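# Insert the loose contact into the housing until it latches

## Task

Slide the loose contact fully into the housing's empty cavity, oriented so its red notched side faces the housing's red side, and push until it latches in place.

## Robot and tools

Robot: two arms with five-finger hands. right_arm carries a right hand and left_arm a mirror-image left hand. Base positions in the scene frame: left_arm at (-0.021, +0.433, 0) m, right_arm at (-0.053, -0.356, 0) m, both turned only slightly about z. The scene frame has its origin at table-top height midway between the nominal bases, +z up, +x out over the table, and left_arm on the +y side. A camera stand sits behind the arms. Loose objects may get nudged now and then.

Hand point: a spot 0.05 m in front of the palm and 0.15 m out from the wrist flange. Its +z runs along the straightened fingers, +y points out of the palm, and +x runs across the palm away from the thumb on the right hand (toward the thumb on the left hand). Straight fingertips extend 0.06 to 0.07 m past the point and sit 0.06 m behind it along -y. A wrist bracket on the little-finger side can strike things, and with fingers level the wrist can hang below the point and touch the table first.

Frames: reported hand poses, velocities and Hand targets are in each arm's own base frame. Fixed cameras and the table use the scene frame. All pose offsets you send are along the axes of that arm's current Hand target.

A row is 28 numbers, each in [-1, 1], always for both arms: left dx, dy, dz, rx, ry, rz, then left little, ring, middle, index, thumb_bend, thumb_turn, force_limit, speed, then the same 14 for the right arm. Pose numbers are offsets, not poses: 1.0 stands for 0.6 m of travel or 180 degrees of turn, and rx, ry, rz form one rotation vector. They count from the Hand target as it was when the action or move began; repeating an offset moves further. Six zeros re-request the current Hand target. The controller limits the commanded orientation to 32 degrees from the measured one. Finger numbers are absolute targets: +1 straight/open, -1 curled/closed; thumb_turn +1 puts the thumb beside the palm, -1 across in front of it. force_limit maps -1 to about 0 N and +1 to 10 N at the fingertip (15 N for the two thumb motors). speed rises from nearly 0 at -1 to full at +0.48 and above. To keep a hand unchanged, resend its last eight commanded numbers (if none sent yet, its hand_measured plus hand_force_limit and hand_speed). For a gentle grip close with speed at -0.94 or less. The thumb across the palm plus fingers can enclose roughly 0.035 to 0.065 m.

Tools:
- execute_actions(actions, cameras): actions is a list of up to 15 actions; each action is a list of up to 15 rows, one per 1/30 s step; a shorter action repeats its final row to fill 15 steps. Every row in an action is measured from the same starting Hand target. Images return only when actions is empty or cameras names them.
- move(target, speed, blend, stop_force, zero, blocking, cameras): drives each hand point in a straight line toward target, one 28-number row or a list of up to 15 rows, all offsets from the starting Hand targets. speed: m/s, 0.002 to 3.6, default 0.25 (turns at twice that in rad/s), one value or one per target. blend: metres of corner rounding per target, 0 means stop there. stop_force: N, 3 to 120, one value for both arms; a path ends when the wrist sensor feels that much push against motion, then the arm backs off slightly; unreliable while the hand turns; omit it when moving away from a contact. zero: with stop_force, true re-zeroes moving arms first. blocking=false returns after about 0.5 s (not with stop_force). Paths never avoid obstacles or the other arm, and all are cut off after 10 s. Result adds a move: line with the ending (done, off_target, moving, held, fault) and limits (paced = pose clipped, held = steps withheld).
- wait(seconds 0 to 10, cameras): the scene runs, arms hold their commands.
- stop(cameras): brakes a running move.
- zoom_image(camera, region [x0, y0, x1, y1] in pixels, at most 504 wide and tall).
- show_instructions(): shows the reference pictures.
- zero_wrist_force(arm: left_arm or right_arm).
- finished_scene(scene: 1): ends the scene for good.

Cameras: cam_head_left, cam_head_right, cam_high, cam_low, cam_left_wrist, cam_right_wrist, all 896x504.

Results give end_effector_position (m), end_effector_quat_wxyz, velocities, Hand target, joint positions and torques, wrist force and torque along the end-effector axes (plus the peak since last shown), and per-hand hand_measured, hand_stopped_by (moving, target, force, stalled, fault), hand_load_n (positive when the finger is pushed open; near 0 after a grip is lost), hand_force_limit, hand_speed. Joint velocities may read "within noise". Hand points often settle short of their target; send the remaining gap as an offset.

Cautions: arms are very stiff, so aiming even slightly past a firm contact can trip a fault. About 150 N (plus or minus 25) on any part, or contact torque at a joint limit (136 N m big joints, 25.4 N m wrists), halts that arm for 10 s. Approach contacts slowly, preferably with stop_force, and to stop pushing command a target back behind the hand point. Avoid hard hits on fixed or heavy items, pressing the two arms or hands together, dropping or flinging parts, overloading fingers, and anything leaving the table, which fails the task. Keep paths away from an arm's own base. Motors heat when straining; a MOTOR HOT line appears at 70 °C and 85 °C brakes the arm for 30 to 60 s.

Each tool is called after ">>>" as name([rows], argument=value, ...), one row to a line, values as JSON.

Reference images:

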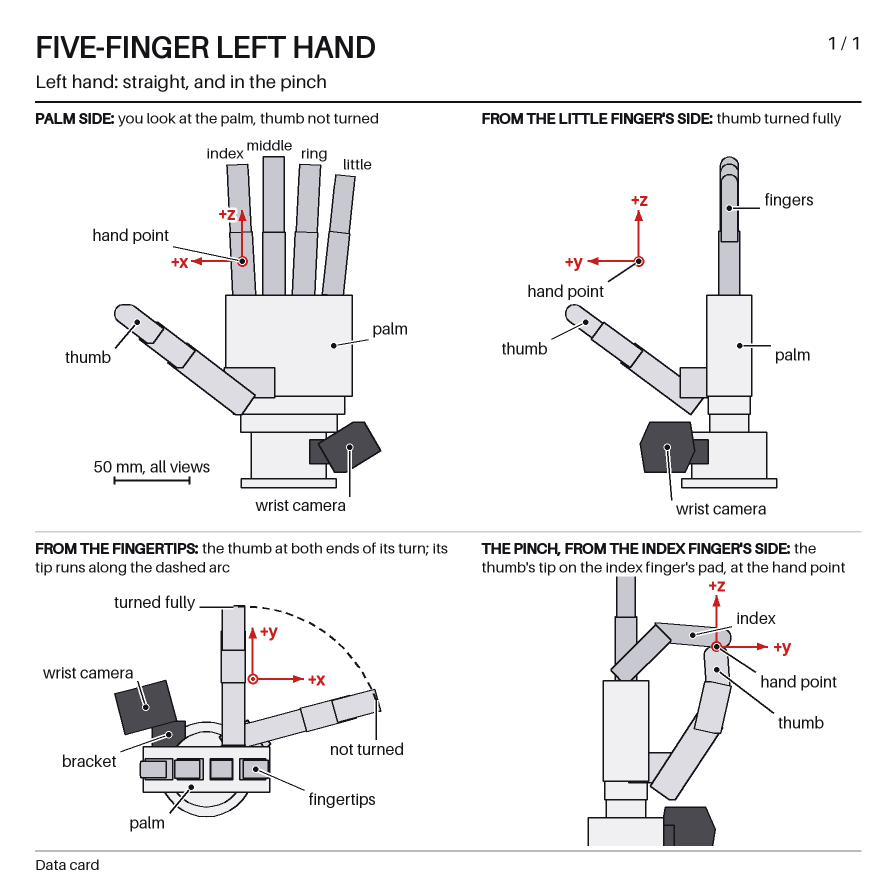

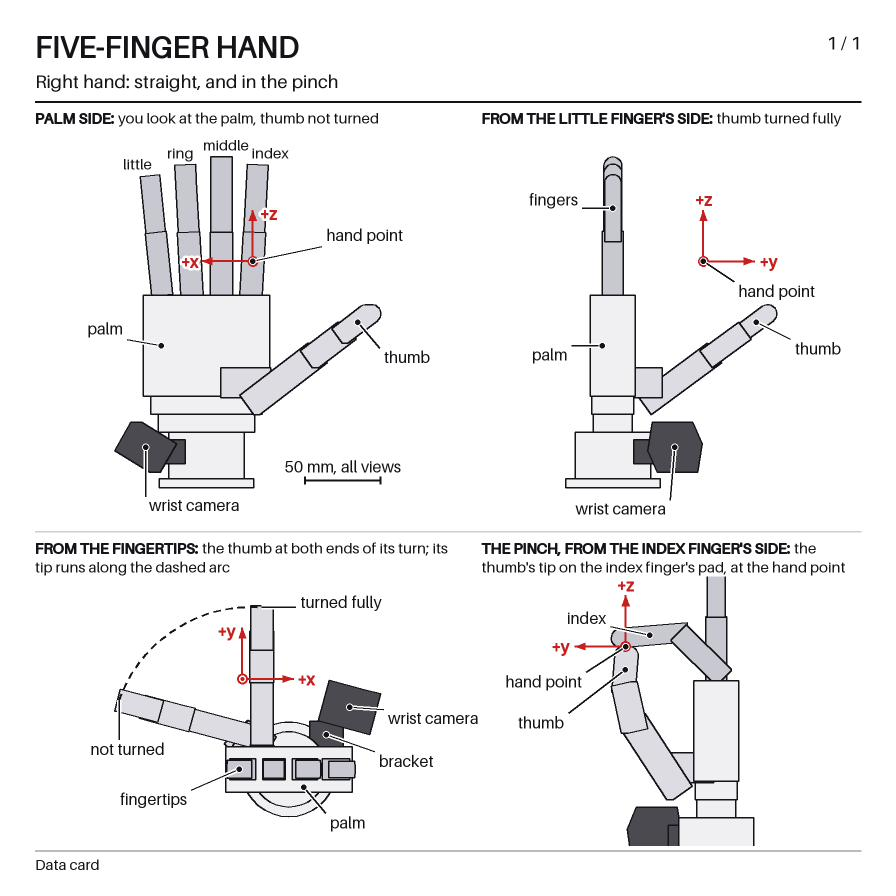

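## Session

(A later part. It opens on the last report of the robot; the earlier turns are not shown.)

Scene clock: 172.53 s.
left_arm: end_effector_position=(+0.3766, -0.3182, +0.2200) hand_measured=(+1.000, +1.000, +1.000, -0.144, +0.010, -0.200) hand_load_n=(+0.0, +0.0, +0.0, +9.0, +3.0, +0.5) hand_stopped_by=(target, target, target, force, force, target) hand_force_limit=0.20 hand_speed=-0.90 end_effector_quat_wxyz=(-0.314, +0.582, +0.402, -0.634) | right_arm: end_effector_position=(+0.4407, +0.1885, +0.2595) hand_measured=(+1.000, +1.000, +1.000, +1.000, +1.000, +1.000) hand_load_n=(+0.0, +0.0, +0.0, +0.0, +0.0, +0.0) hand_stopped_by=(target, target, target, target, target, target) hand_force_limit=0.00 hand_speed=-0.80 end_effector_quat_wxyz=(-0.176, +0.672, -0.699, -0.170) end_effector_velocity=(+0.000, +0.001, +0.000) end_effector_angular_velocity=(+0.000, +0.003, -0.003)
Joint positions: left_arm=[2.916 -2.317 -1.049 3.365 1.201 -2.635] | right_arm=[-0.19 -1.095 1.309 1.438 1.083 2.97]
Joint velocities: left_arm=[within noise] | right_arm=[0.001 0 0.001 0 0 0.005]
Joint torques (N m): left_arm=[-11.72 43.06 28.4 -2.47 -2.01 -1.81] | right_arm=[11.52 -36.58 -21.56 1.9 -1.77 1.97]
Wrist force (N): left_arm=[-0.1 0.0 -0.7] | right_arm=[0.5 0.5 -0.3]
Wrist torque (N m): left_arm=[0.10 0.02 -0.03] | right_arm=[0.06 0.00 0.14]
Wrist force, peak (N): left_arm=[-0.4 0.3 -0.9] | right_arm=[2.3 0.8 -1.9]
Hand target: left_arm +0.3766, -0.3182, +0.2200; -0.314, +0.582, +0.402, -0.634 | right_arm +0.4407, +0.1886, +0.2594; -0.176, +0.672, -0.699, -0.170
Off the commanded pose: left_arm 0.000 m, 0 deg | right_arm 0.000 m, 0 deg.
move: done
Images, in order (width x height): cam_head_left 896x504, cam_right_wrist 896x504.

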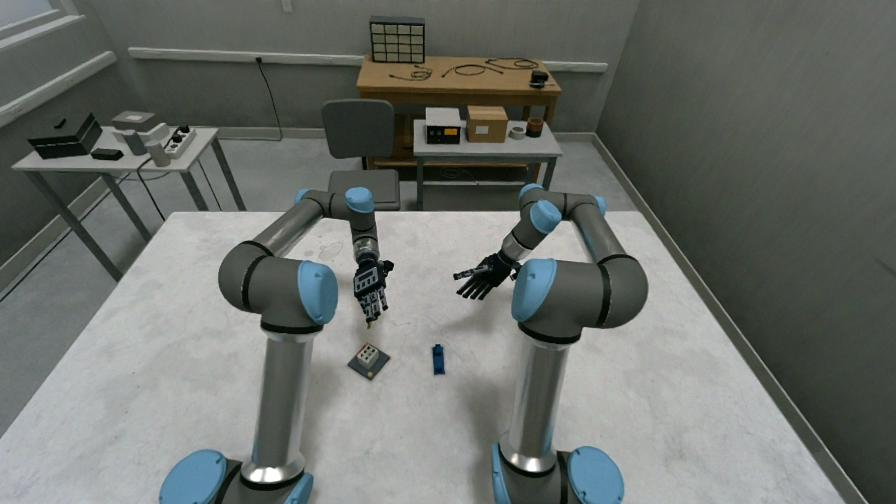

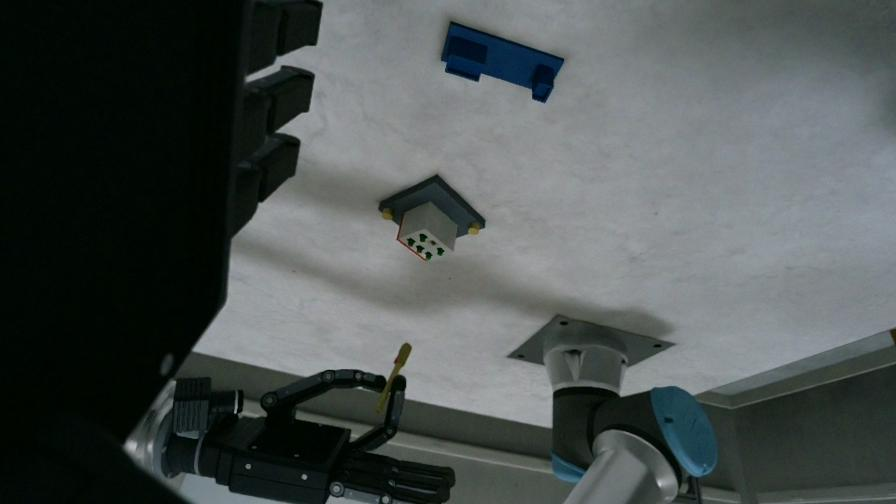

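>>> zoom_image(camera="cam_right_wrist", region=[380, 335, 425, 380])

>>> execute_actions(actions=[], cameras=["cam_left_wrist", "cam_right_wrist"])

>>> zoom_image(camera="cam_left_wrist", region=[355, 320, 425, 395])

Scaled by 11.200.

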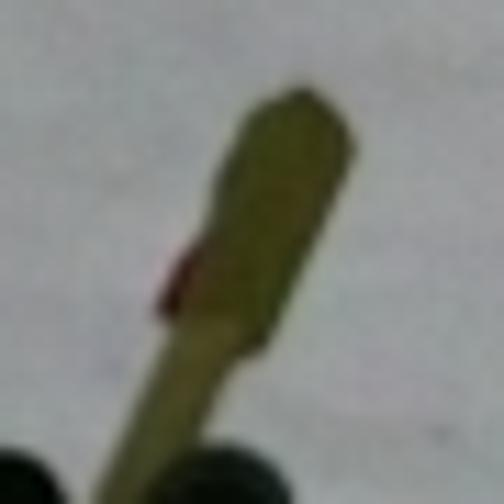

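Scene clock: 176.87 s.
left_arm: end_effector_position=(+0.3766, -0.3182, +0.2200) hand_measured=(+1.000, +1.000, +1.000, -0.144, +0.010, -0.200) hand_load_n=(+0.0, +0.0, +0.0, +8.5, +3.0, +0.5) hand_stopped_by=(target, target, target, force, force, target) hand_force_limit=0.20 hand_speed=-0.90 end_effector_quat_wxyz=(-0.314, +0.582, +0.402, -0.634) | right_arm: end_effector_position=(+0.4407, +0.1886, +0.2594) hand_measured=(+1.000, +1.000, +1.000, +1.000, +1.000, +1.000) hand_load_n=(+0.0, +0.0, +0.0, +0.0, +0.0, -0.5) hand_stopped_by=(target, target, target, target, target, target) hand_force_limit=0.00 hand_speed=-0.80 end_effector_quat_wxyz=(-0.176, +0.672, -0.699, -0.170)
Joint positions: left_arm=[2.916 -2.317 -1.049 3.365 1.201 -2.635] | right_arm=[-0.19 -1.095 1.308 1.438 1.083 2.97]
Joint velocities: within noise
Joint torques (N m): left_arm=[-11.06 43.5 28.18 -2.41 -1.74 -1.7] | right_arm=[12.6 -32.3 -25.85 0.16 -2.23 1.48]
Motor temperatures (°C): left_arm=[27 29 35 33 38 33] | right_arm=[31 30 31 34 36 34]
Wrist force (N): left_arm=[-0.3 0.3 -0.8] | right_arm=[0.8 0.4 -0.3]
Wrist torque (N m): left_arm=[0.14 0.06 -0.05] | right_arm=[0.05 -0.05 0.12]
Wrist force, peak (N): left_arm=[-0.2 0.2 -1.2] | right_arm=[1.1 0.3 -0.3]
Hand target: left_arm +0.3766, -0.3182, +0.2200; -0.314, +0.582, +0.402, -0.634 | right_arm +0.4407, +0.1886, +0.2594; -0.176, +0.672, -0.699, -0.170
Off the commanded pose: left_arm 0.000 m, 0 deg | right_arm 0.000 m, 0 deg.
Images, in order (width x height): cam_left_wrist 896x504, cam_right_wrist 896x504.

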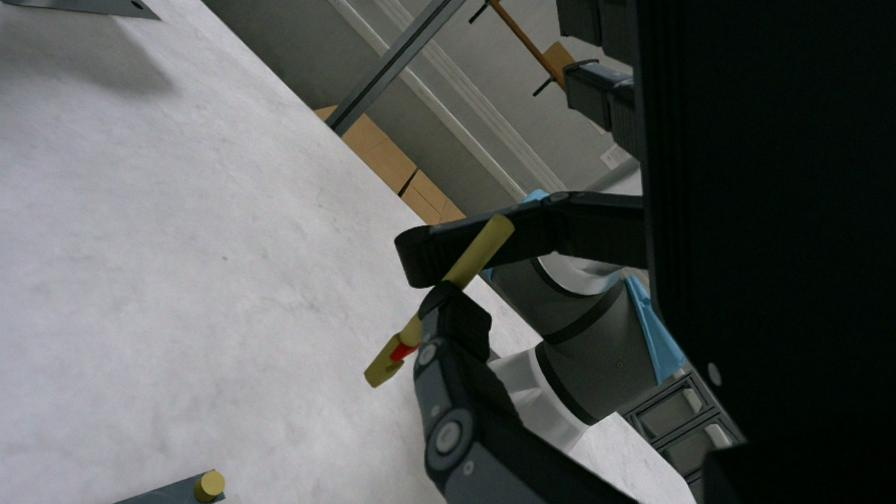

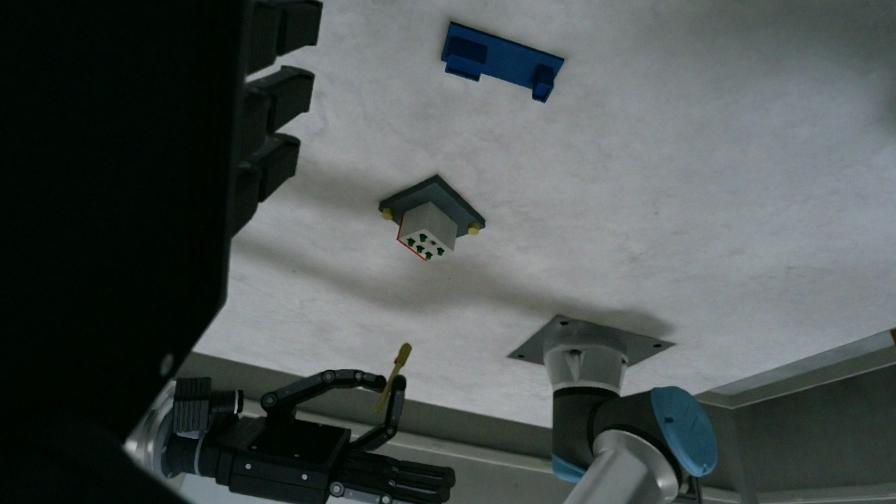

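Scaled by 6.720.

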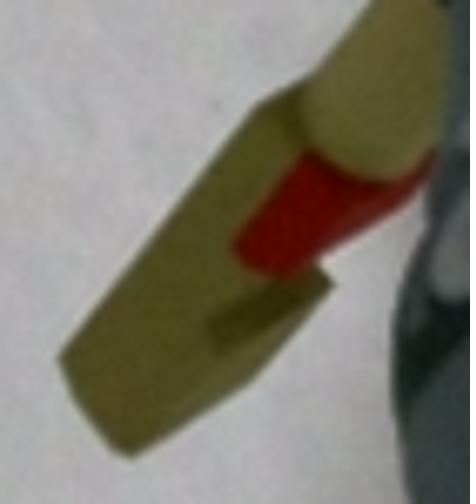

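>>> move(target=[0.0883,0.0558,0.0292,-0.0295,0.0659,0.0671,1,1,1,-0.4,0.0,-0.2,0.2,-0.9, 0,0,0,0,0,0,1,1,1,1,1,1,0,-0.8], speed=0.12, cameras=["cam_left_wrist","cam_right_wrist","cam_low","cam_high"])

>>> zoom_image(camera="cam_right_wrist", region=[350, 170, 490, 400])

>>> zoom_image(camera="cam_left_wrist", region=[250, 190, 550, 504])

>>> zoom_image(camera="cam_low", region=[420, 150, 500, 250])

Scene clock: 185.00 s.
left_arm: end_effector_position=(+0.3549, -0.2908, +0.1651) hand_measured=(+1.000, +1.000, +1.000, -0.144, +0.010, -0.200) hand_load_n=(+0.0, -0.5, +0.0, +8.5, +3.0, +0.5) hand_stopped_by=(target, target, target, force, force, target) hand_force_limit=0.20 hand_speed=-0.90 end_effector_quat_wxyz=(-0.259, +0.697, +0.333, -0.581) | right_arm: end_effector_position=(+0.4407, +0.1886, +0.2594) hand_measured=(+1.000, +1.000, +1.000, +1.000, +1.000, +1.000) hand_load_n=(+0.0, +0.0, +0.0, +0.0, +0.0, +0.0) hand_stopped_by=(target, target, target, target, target, target) hand_force_limit=0.00 hand_speed=-0.80 end_effector_quat_wxyz=(-0.176, +0.672, -0.699, -0.170)
Joint positions: left_arm=[2.92 -2.183 -1.31 3.692 1.328 -2.484] | right_arm=[-0.19 -1.095 1.308 1.438 1.083 2.97]
Joint torques (N m): left_arm=[6.23 39.22 21.79 -1.45 -2.61 -1.56] | right_arm=[13.1 -31.8 -25.93 0.21 -2.38 1.51]
Wrist force (N): left_arm=[-0.2 -0.2 -0.8] | right_arm=[0.4 0.5 -0.6]
Wrist torque (N m): left_arm=[0.07 -0.01 0.14] | right_arm=[0.08 0.03 0.10]
Wrist force, peak (N): left_arm=[-0.8 0.4 -1.1] | right_arm=[1.0 0.4 -0.4]
Hand target: left_arm +0.3549, -0.2909, +0.1651; -0.259, +0.697, +0.332, -0.581 | right_arm +0.4407, +0.1886, +0.2594; -0.176, +0.672, -0.699, -0.170
Off the commanded pose: left_arm 0.000 m, 0 deg | right_arm 0.000 m, 0 deg.
move: done
Images, in order (width x height): cam_high 896x504, cam_low 896x504, cam_left_wrist 896x504, cam_right_wrist 896x504.

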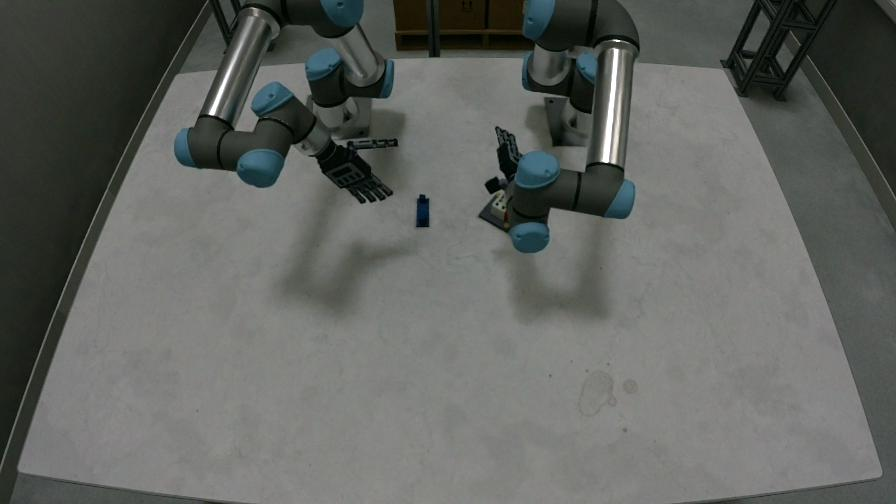

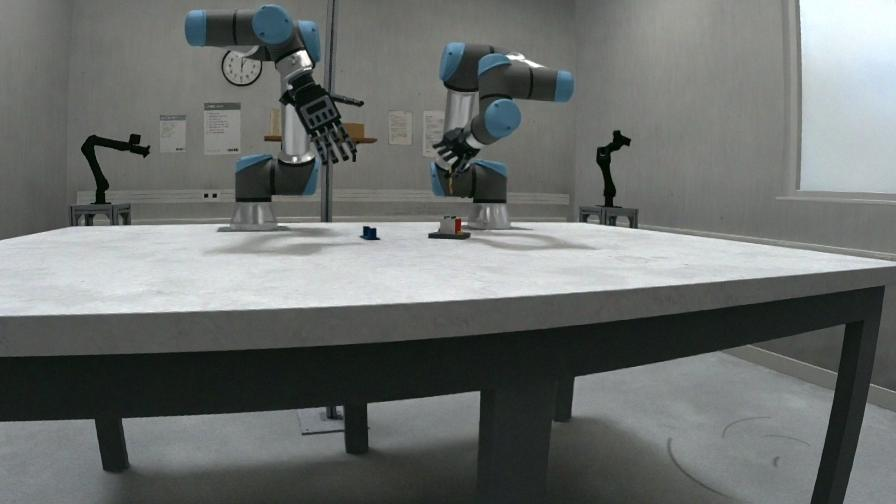

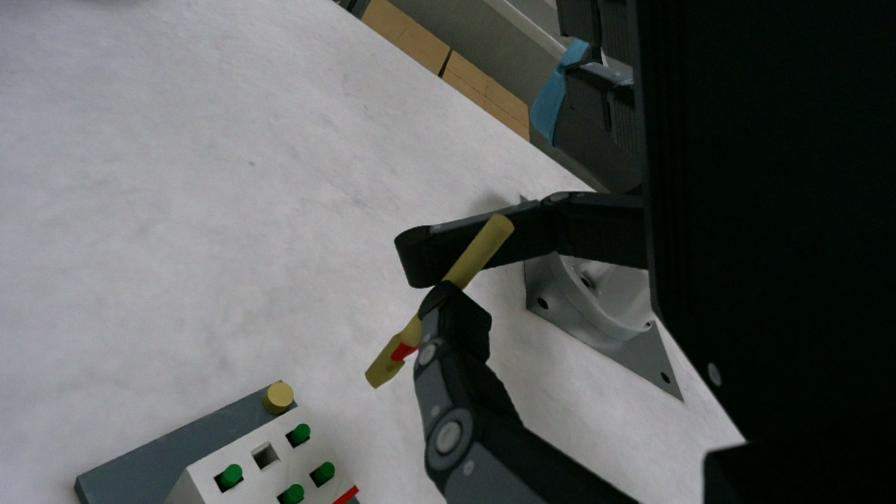

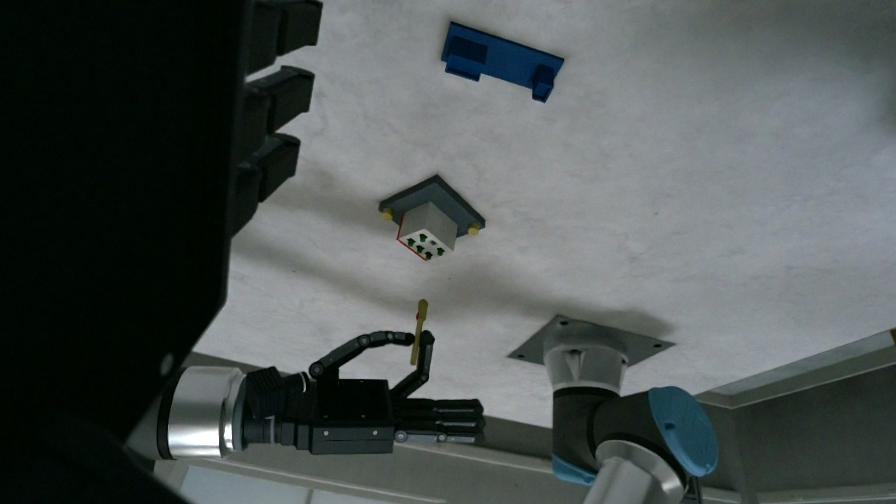

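Scaled by 2.191.

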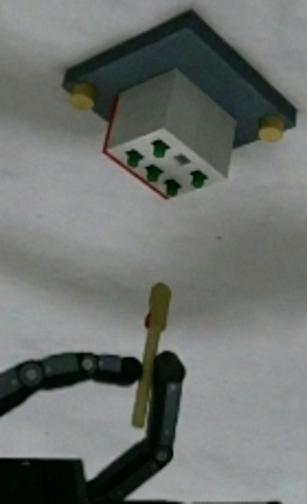

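Scaled by 1.605.

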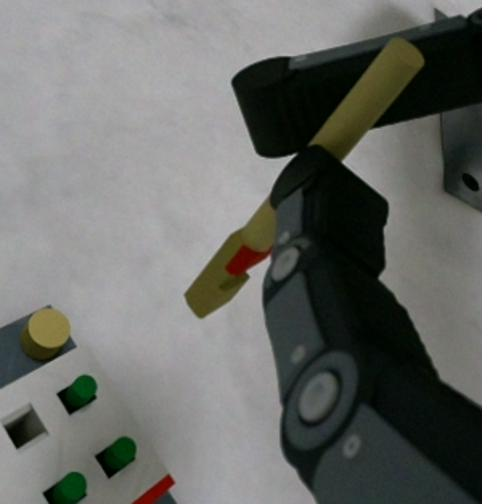

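Scaled by 5.040.

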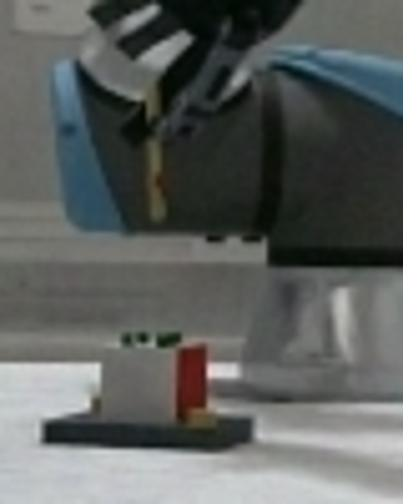

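>>> zoom_image(camera="cam_left_wrist", region=[70, 370, 380, 504])

>>> zoom_image(camera="cam_left_wrist", region=[355, 320, 425, 395])

>>> zoom_image(camera="cam_right_wrist", region=[385, 280, 455, 370])

>>> zoom_image(camera="cam_right_wrist", region=[370, 165, 495, 275])

Scaled by 1.626.

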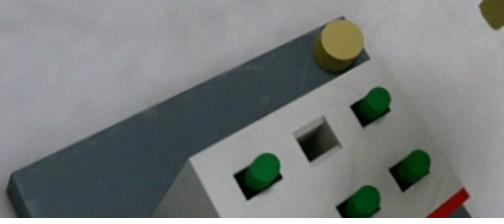

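Scaled by 6.720.

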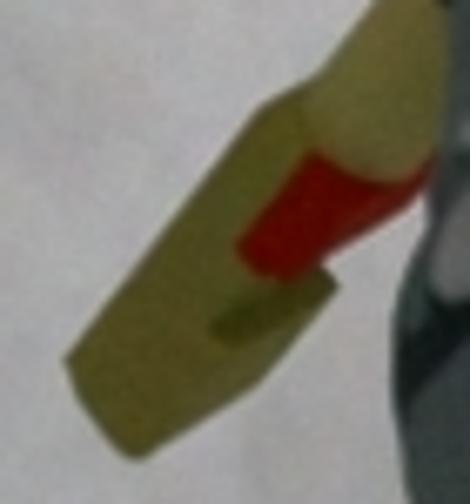

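Scaled by 5.600.

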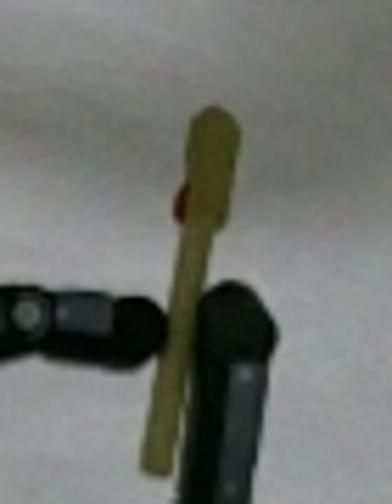

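Scaled by 4.032.

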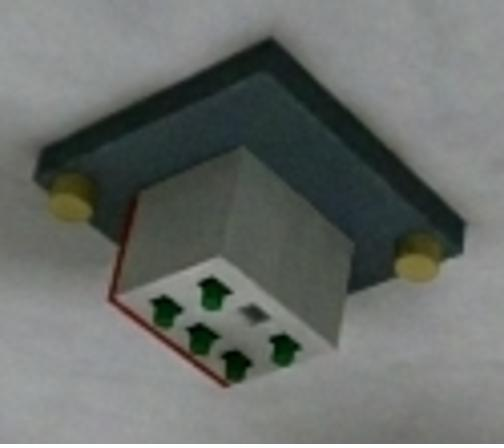

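>>> move(target=[0.0223,0.0573,0.0063,-0.0066,-0.0087,0.0124,1,1,1,-0.4,0.0,-0.2,0.2,-0.9, 0,0,0,0,0,0,1,1,1,1,1,1,0,-0.8], speed=0.08, cameras=["cam_left_wrist","cam_right_wrist","cam_low"])

>>> zoom_image(camera="cam_right_wrist", region=[360, 165, 490, 345])

>>> zoom_image(camera="cam_left_wrist", region=[220, 190, 534, 504])

>>> zoom_image(camera="cam_low", region=[420, 160, 500, 250])

Scene clock: 195.53 s.
left_arm: end_effector_position=(+0.3581, -0.3029, +0.1301) hand_measured=(+1.000, +1.000, +1.000, -0.144, +0.010, -0.200) hand_load_n=(+0.0, +0.0, +0.0, +8.5, +3.0, +0.5) hand_stopped_by=(target, target, target, force, force, target) hand_force_limit=0.20 hand_speed=-0.90 end_effector_quat_wxyz=(-0.236, +0.698, +0.328, -0.592) | right_arm: end_effector_position=(+0.4407, +0.1886, +0.2594) hand_measured=(+1.000, +1.000, +1.000, +1.000, +1.000, +1.000) hand_load_n=(+0.0, +0.0, +0.0, +0.0, +0.0, +0.0) hand_stopped_by=(target, target, target, target, target, target) hand_force_limit=0.00 hand_speed=-0.80 end_effector_quat_wxyz=(-0.176, +0.672, -0.699, -0.170)
Joint positions: left_arm=[2.919 -2.223 -1.342 3.763 1.293 -2.445] | right_arm=[-0.19 -1.095 1.308 1.438 1.083 2.97]
Joint torques (N m): left_arm=[-11.45 55.43 27.4 -3.61 2.14 -2.52] | right_arm=[12.49 -32.16 -26.24 0.23 -1.98 1.65]
Wrist force (N): left_arm=[-0.1 0.0 -0.4] | right_arm=[0.6 0.3 -0.6]
Wrist torque (N m): left_arm=[0.08 -0.01 0.13] | right_arm=[0.05 0.00 0.11]
Wrist force, peak (N): left_arm=[-0.6 -0.8 -0.9] | right_arm=[0.9 0.5 -0.6]
Hand target: left_arm +0.3582, -0.3029, +0.1301; -0.236, +0.698, +0.328, -0.592 | right_arm +0.4407, +0.1886, +0.2594; -0.176, +0.672, -0.699, -0.170
Off the commanded pose: left_arm 0.000 m, 0 deg | right_arm 0.000 m, 0 deg.
move: done
Images, in order (width x height): cam_low 896x504, cam_left_wrist 896x504, cam_right_wrist 896x504.

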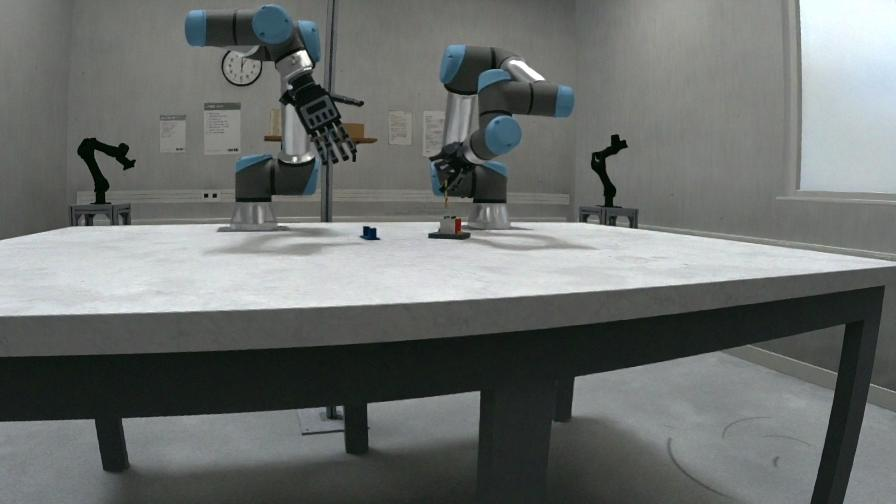

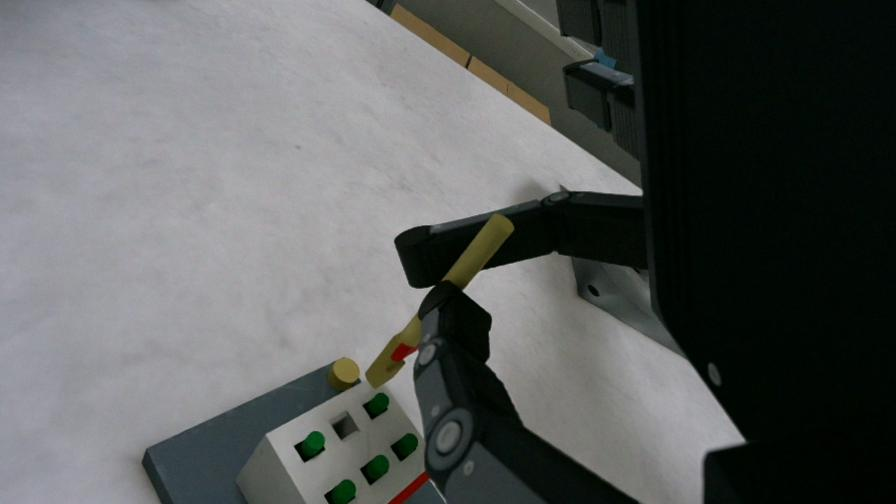

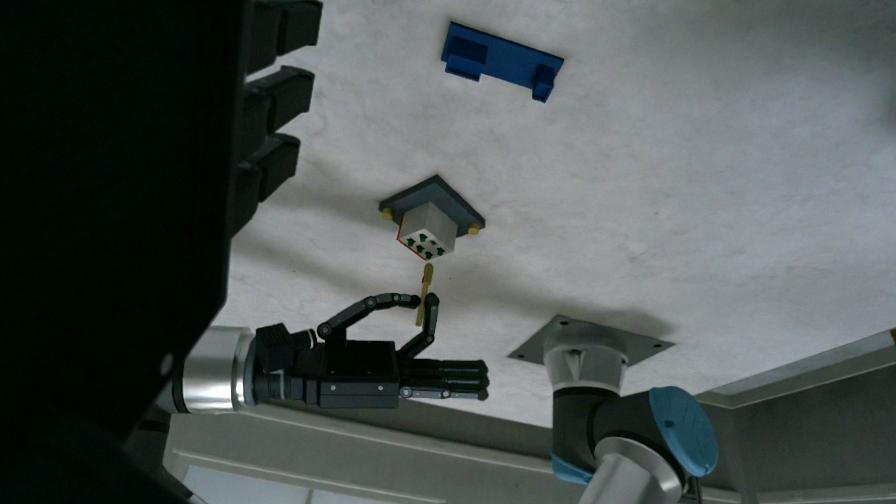

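Scaled by 2.800.

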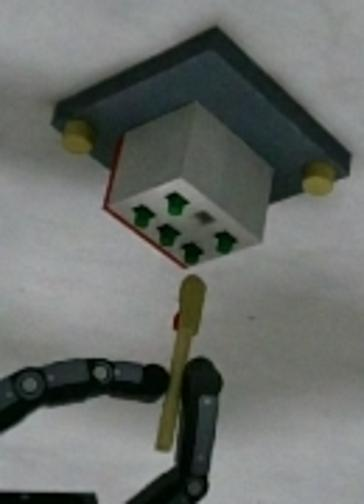

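Scaled by 1.605.

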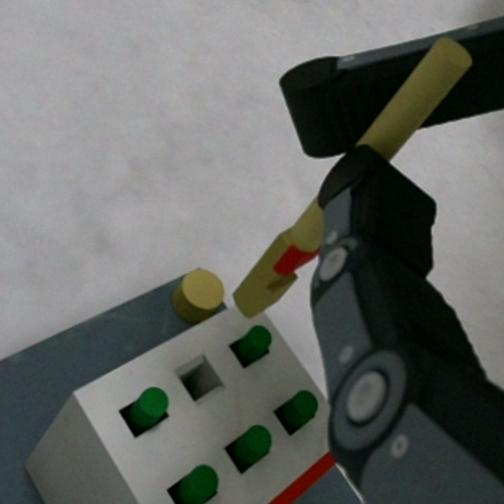

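Scaled by 5.600.

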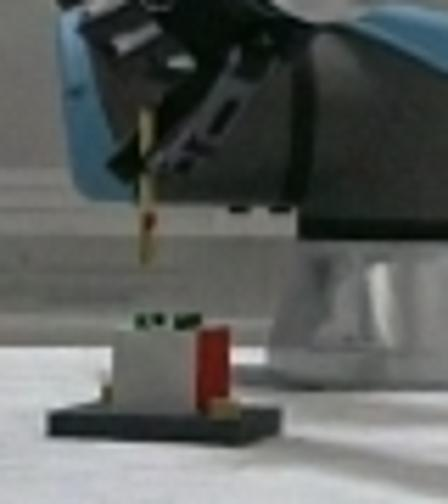

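>>> move(target=[0.0202,0.0215,0.0057,0,0,0,1,1,1,-0.4,0.0,-0.2,0.2,-0.9, 0,0,0,0,0,0,1,1,1,1,1,1,0,-0.8], speed=0.05, cameras=["cam_left_wrist","cam_right_wrist","cam_low"])

>>> zoom_image(camera="cam_right_wrist", region=[385, 210, 475, 300])

>>> zoom_image(camera="cam_left_wrist", region=[260, 300, 460, 504])

>>> zoom_image(camera="cam_low", region=[420, 180, 490, 250])

Scene clock: 198.67 s.
left_arm: end_effector_position=(+0.3581, -0.3029, +0.1119) hand_measured=(+1.000, +1.000, +1.000, -0.144, +0.010, -0.200) hand_load_n=(+0.0, +0.0, +0.0, +9.0, +3.0, +0.5) hand_stopped_by=(target, target, target, force, force, target) hand_force_limit=0.20 hand_speed=-0.90 end_effector_quat_wxyz=(-0.236, +0.698, +0.328, -0.592) end_effector_velocity=(-0.001, +0.000, +0.002) end_effector_angular_velocity=(+0.001, +0.004, -0.001) | right_arm: end_effector_position=(+0.4407, +0.1886, +0.2594) hand_measured=(+1.000, +1.000, +1.000, +1.000, +1.000, +1.000) hand_load_n=(+0.0, +0.0, +0.0, +0.0, +0.0, +0.0) hand_stopped_by=(target, target, target, target, target, target) hand_force_limit=0.00 hand_speed=-0.80 end_effector_quat_wxyz=(-0.176, +0.672, -0.699, -0.170)
Joint positions: left_arm=[2.919 -2.242 -1.361 3.801 1.293 -2.445] | right_arm=[-0.19 -1.095 1.308 1.438 1.083 2.97]
Joint velocities: left_arm=[0 0.002 0 -0.006 0.001 0] | right_arm=[within noise]
Joint torques (N m): left_arm=[8.16 56.3 27.52 -4.15 2.34 -1.56] | right_arm=[13.35 -31.84 -25.75 0.43 -1.79 1.73]
Wrist force (N): left_arm=[-0.2 -0.1 -0.6] | right_arm=[0.8 0.7 -0.5]
Wrist torque (N m): left_arm=[0.07 0.00 0.14] | right_arm=[0.10 -0.03 0.13]
Wrist force, peak (N): left_arm=[-0.5 -0.5 -0.8] | right_arm=[0.9 0.6 -0.5]
Hand target: left_arm +0.3581, -0.3029, +0.1121; -0.236, +0.698, +0.328, -0.592 | right_arm +0.4407, +0.1886, +0.2594; -0.176, +0.672, -0.699, -0.170
Off the commanded pose: left_arm 0.000 m, 0 deg | right_arm 0.000 m, 0 deg.
move: done
Images, in order (width x height): cam_low 896x504, cam_left_wrist 896x504, cam_right_wrist 896x504.

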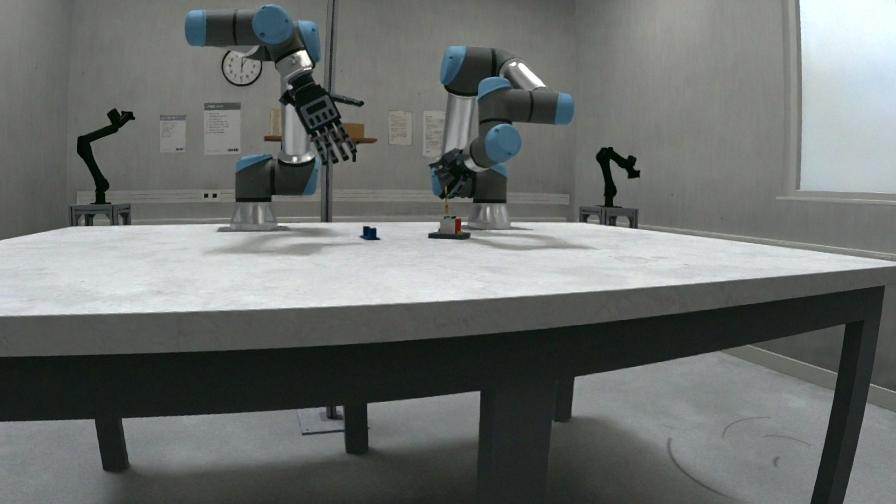

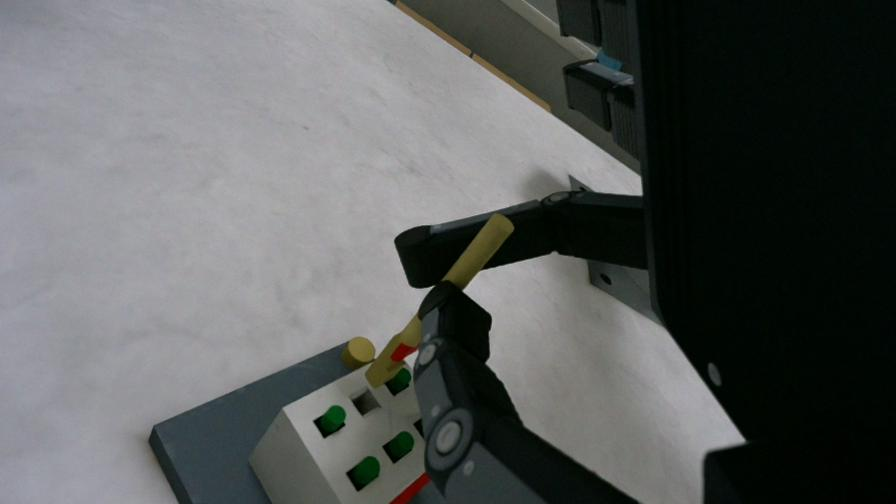

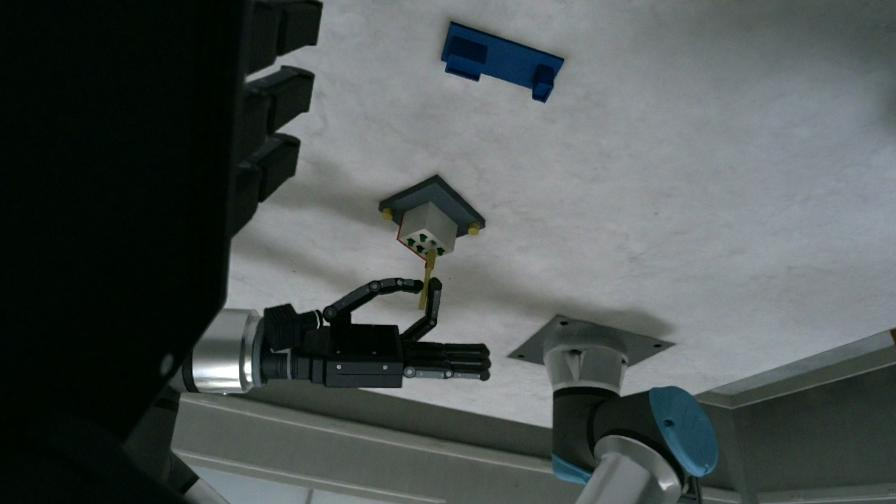

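Scaled by 5.600.

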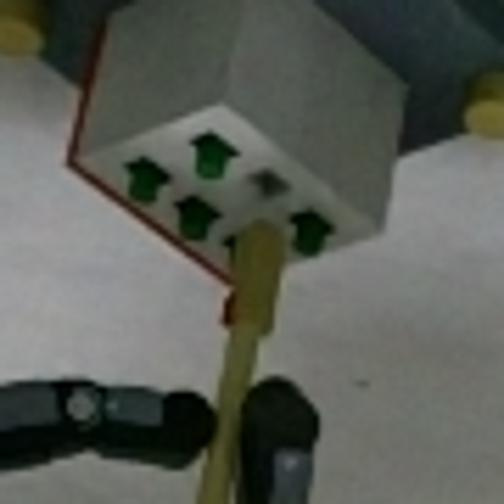

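Scaled by 2.471.

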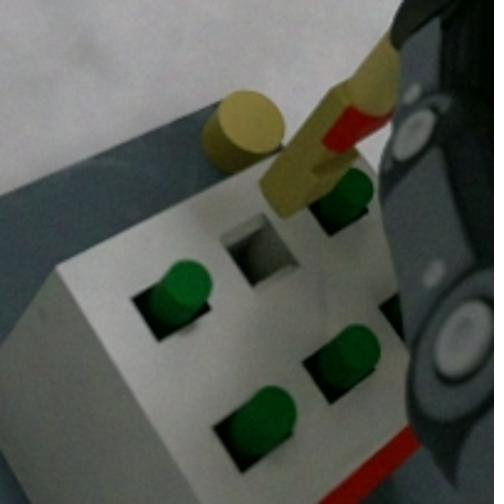

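Scaled by 7.200.

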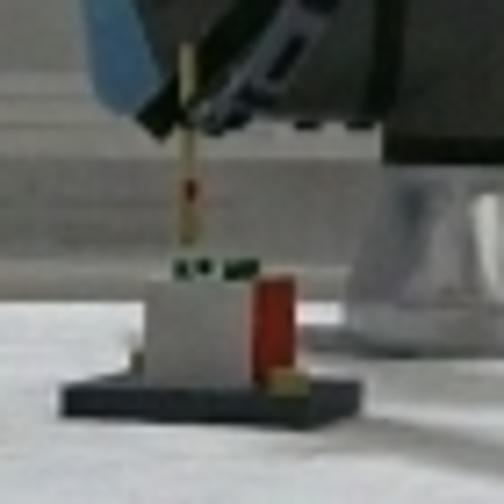

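>>> move(target=[0.0079,0.0060,0.0016,0,0,0,1,1,1,-0.4,0.0,-0.2,0.2,-0.9, 0,0,0,0,0,0,1,1,1,1,1,1,0,-0.8], speed=0.03, cameras=["cam_left_wrist","cam_right_wrist","cam_low"])

>>> zoom_image(camera="cam_right_wrist", region=[400, 215, 470, 285])

>>> zoom_image(camera="cam_left_wrist", region=[300, 320, 440, 460])

>>> zoom_image(camera="cam_low", region=[425, 190, 485, 245])

Scene clock: 201.47 s.
left_arm: end_effector_position=(+0.3583, -0.3018, +0.1060) hand_measured=(+1.000, +1.000, +1.000, -0.144, +0.010, -0.200) hand_load_n=(+0.0, +0.0, +0.0, +9.0, +3.0, +0.5) hand_stopped_by=(target, target, target, force, force, target) hand_force_limit=0.20 hand_speed=-0.90 end_effector_quat_wxyz=(-0.236, +0.698, +0.328, -0.592) | right_arm: end_effector_position=(+0.4407, +0.1886, +0.2594) hand_measured=(+1.000, +1.000, +1.000, +1.000, +1.000, +1.000) hand_load_n=(+0.0, +0.0, +0.0, +0.0, +0.0, +0.0) hand_stopped_by=(target, target, target, target, target, target) hand_force_limit=0.00 hand_speed=-0.80 end_effector_quat_wxyz=(-0.176, +0.672, -0.699, -0.170)
Joint positions: left_arm=[2.921 -2.247 -1.368 3.813 1.294 -2.444] | right_arm=[-0.19 -1.095 1.308 1.438 1.083 2.97]
Joint torques (N m): left_arm=[9.78 48.15 14.65 -1.33 1.92 2.1] | right_arm=[11.94 -32.14 -25.98 0.46 -1.64 1.48]
Wrist force (N): left_arm=[0.1 -0.1 -0.4] | right_arm=[0.7 0.4 -0.4]
Wrist torque (N m): left_arm=[0.05 -0.04 0.11] | right_arm=[0.06 -0.01 0.11]
Wrist force, peak (N): left_arm=[-0.5 -0.4 -0.7] | right_arm=[1.0 0.5 -0.6]
Hand target: left_arm +0.3583, -0.3019, +0.1062; -0.236, +0.698, +0.328, -0.592 | right_arm +0.4407, +0.1886, +0.2594; -0.176, +0.672, -0.699, -0.170
Off the commanded pose: left_arm 0.000 m, 0 deg | right_arm 0.000 m, 0 deg.
move: done
Images, in order (width x height): cam_low 896x504, cam_left_wrist 896x504, cam_right_wrist 896x504.

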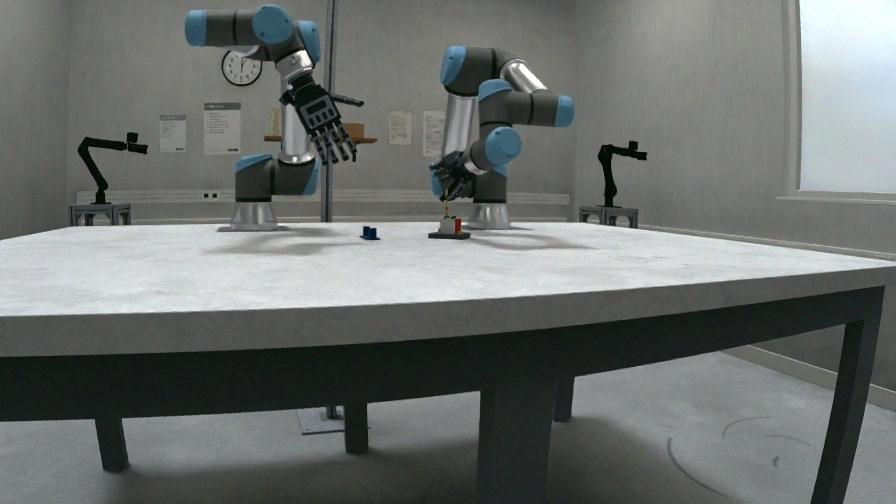

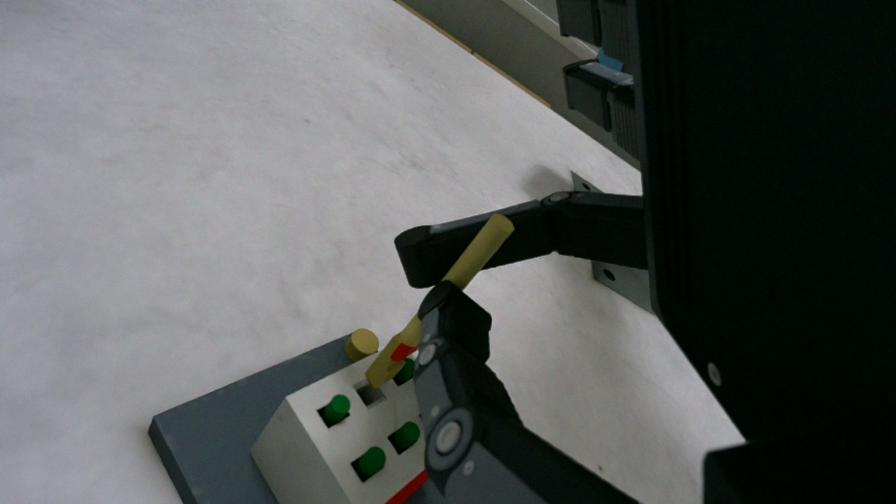

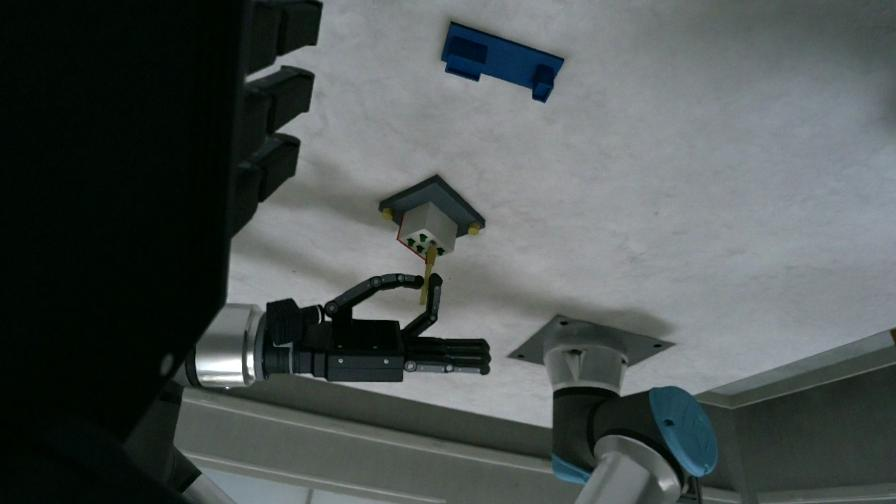

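Scaled by 7.200.

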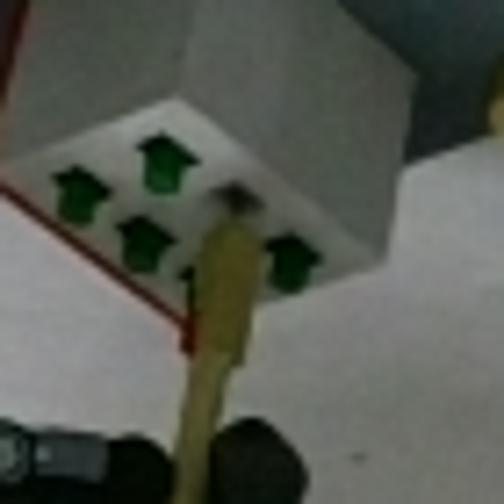

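Scaled by 3.600.

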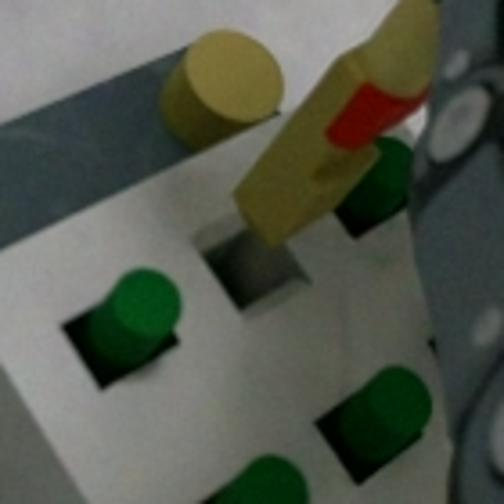

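Scaled by 8.400.

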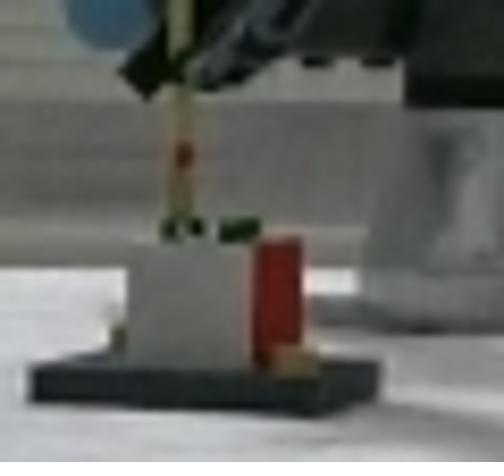

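>>> zoom_image(camera="cam_left_wrist", region=[345, 330, 425, 410])

>>> zoom_image(camera="cam_right_wrist", region=[415, 230, 455, 270])

Scaled by 6.300.

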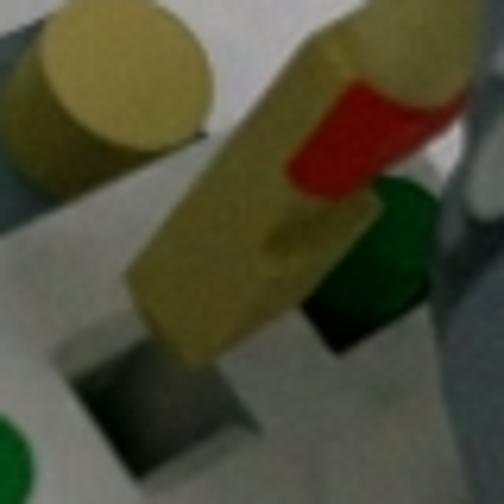

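Scaled by 12.600.

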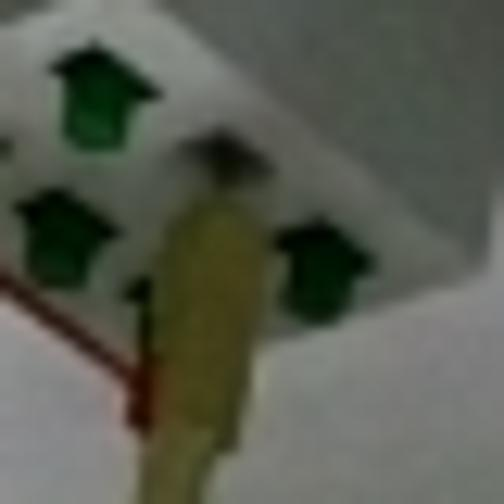

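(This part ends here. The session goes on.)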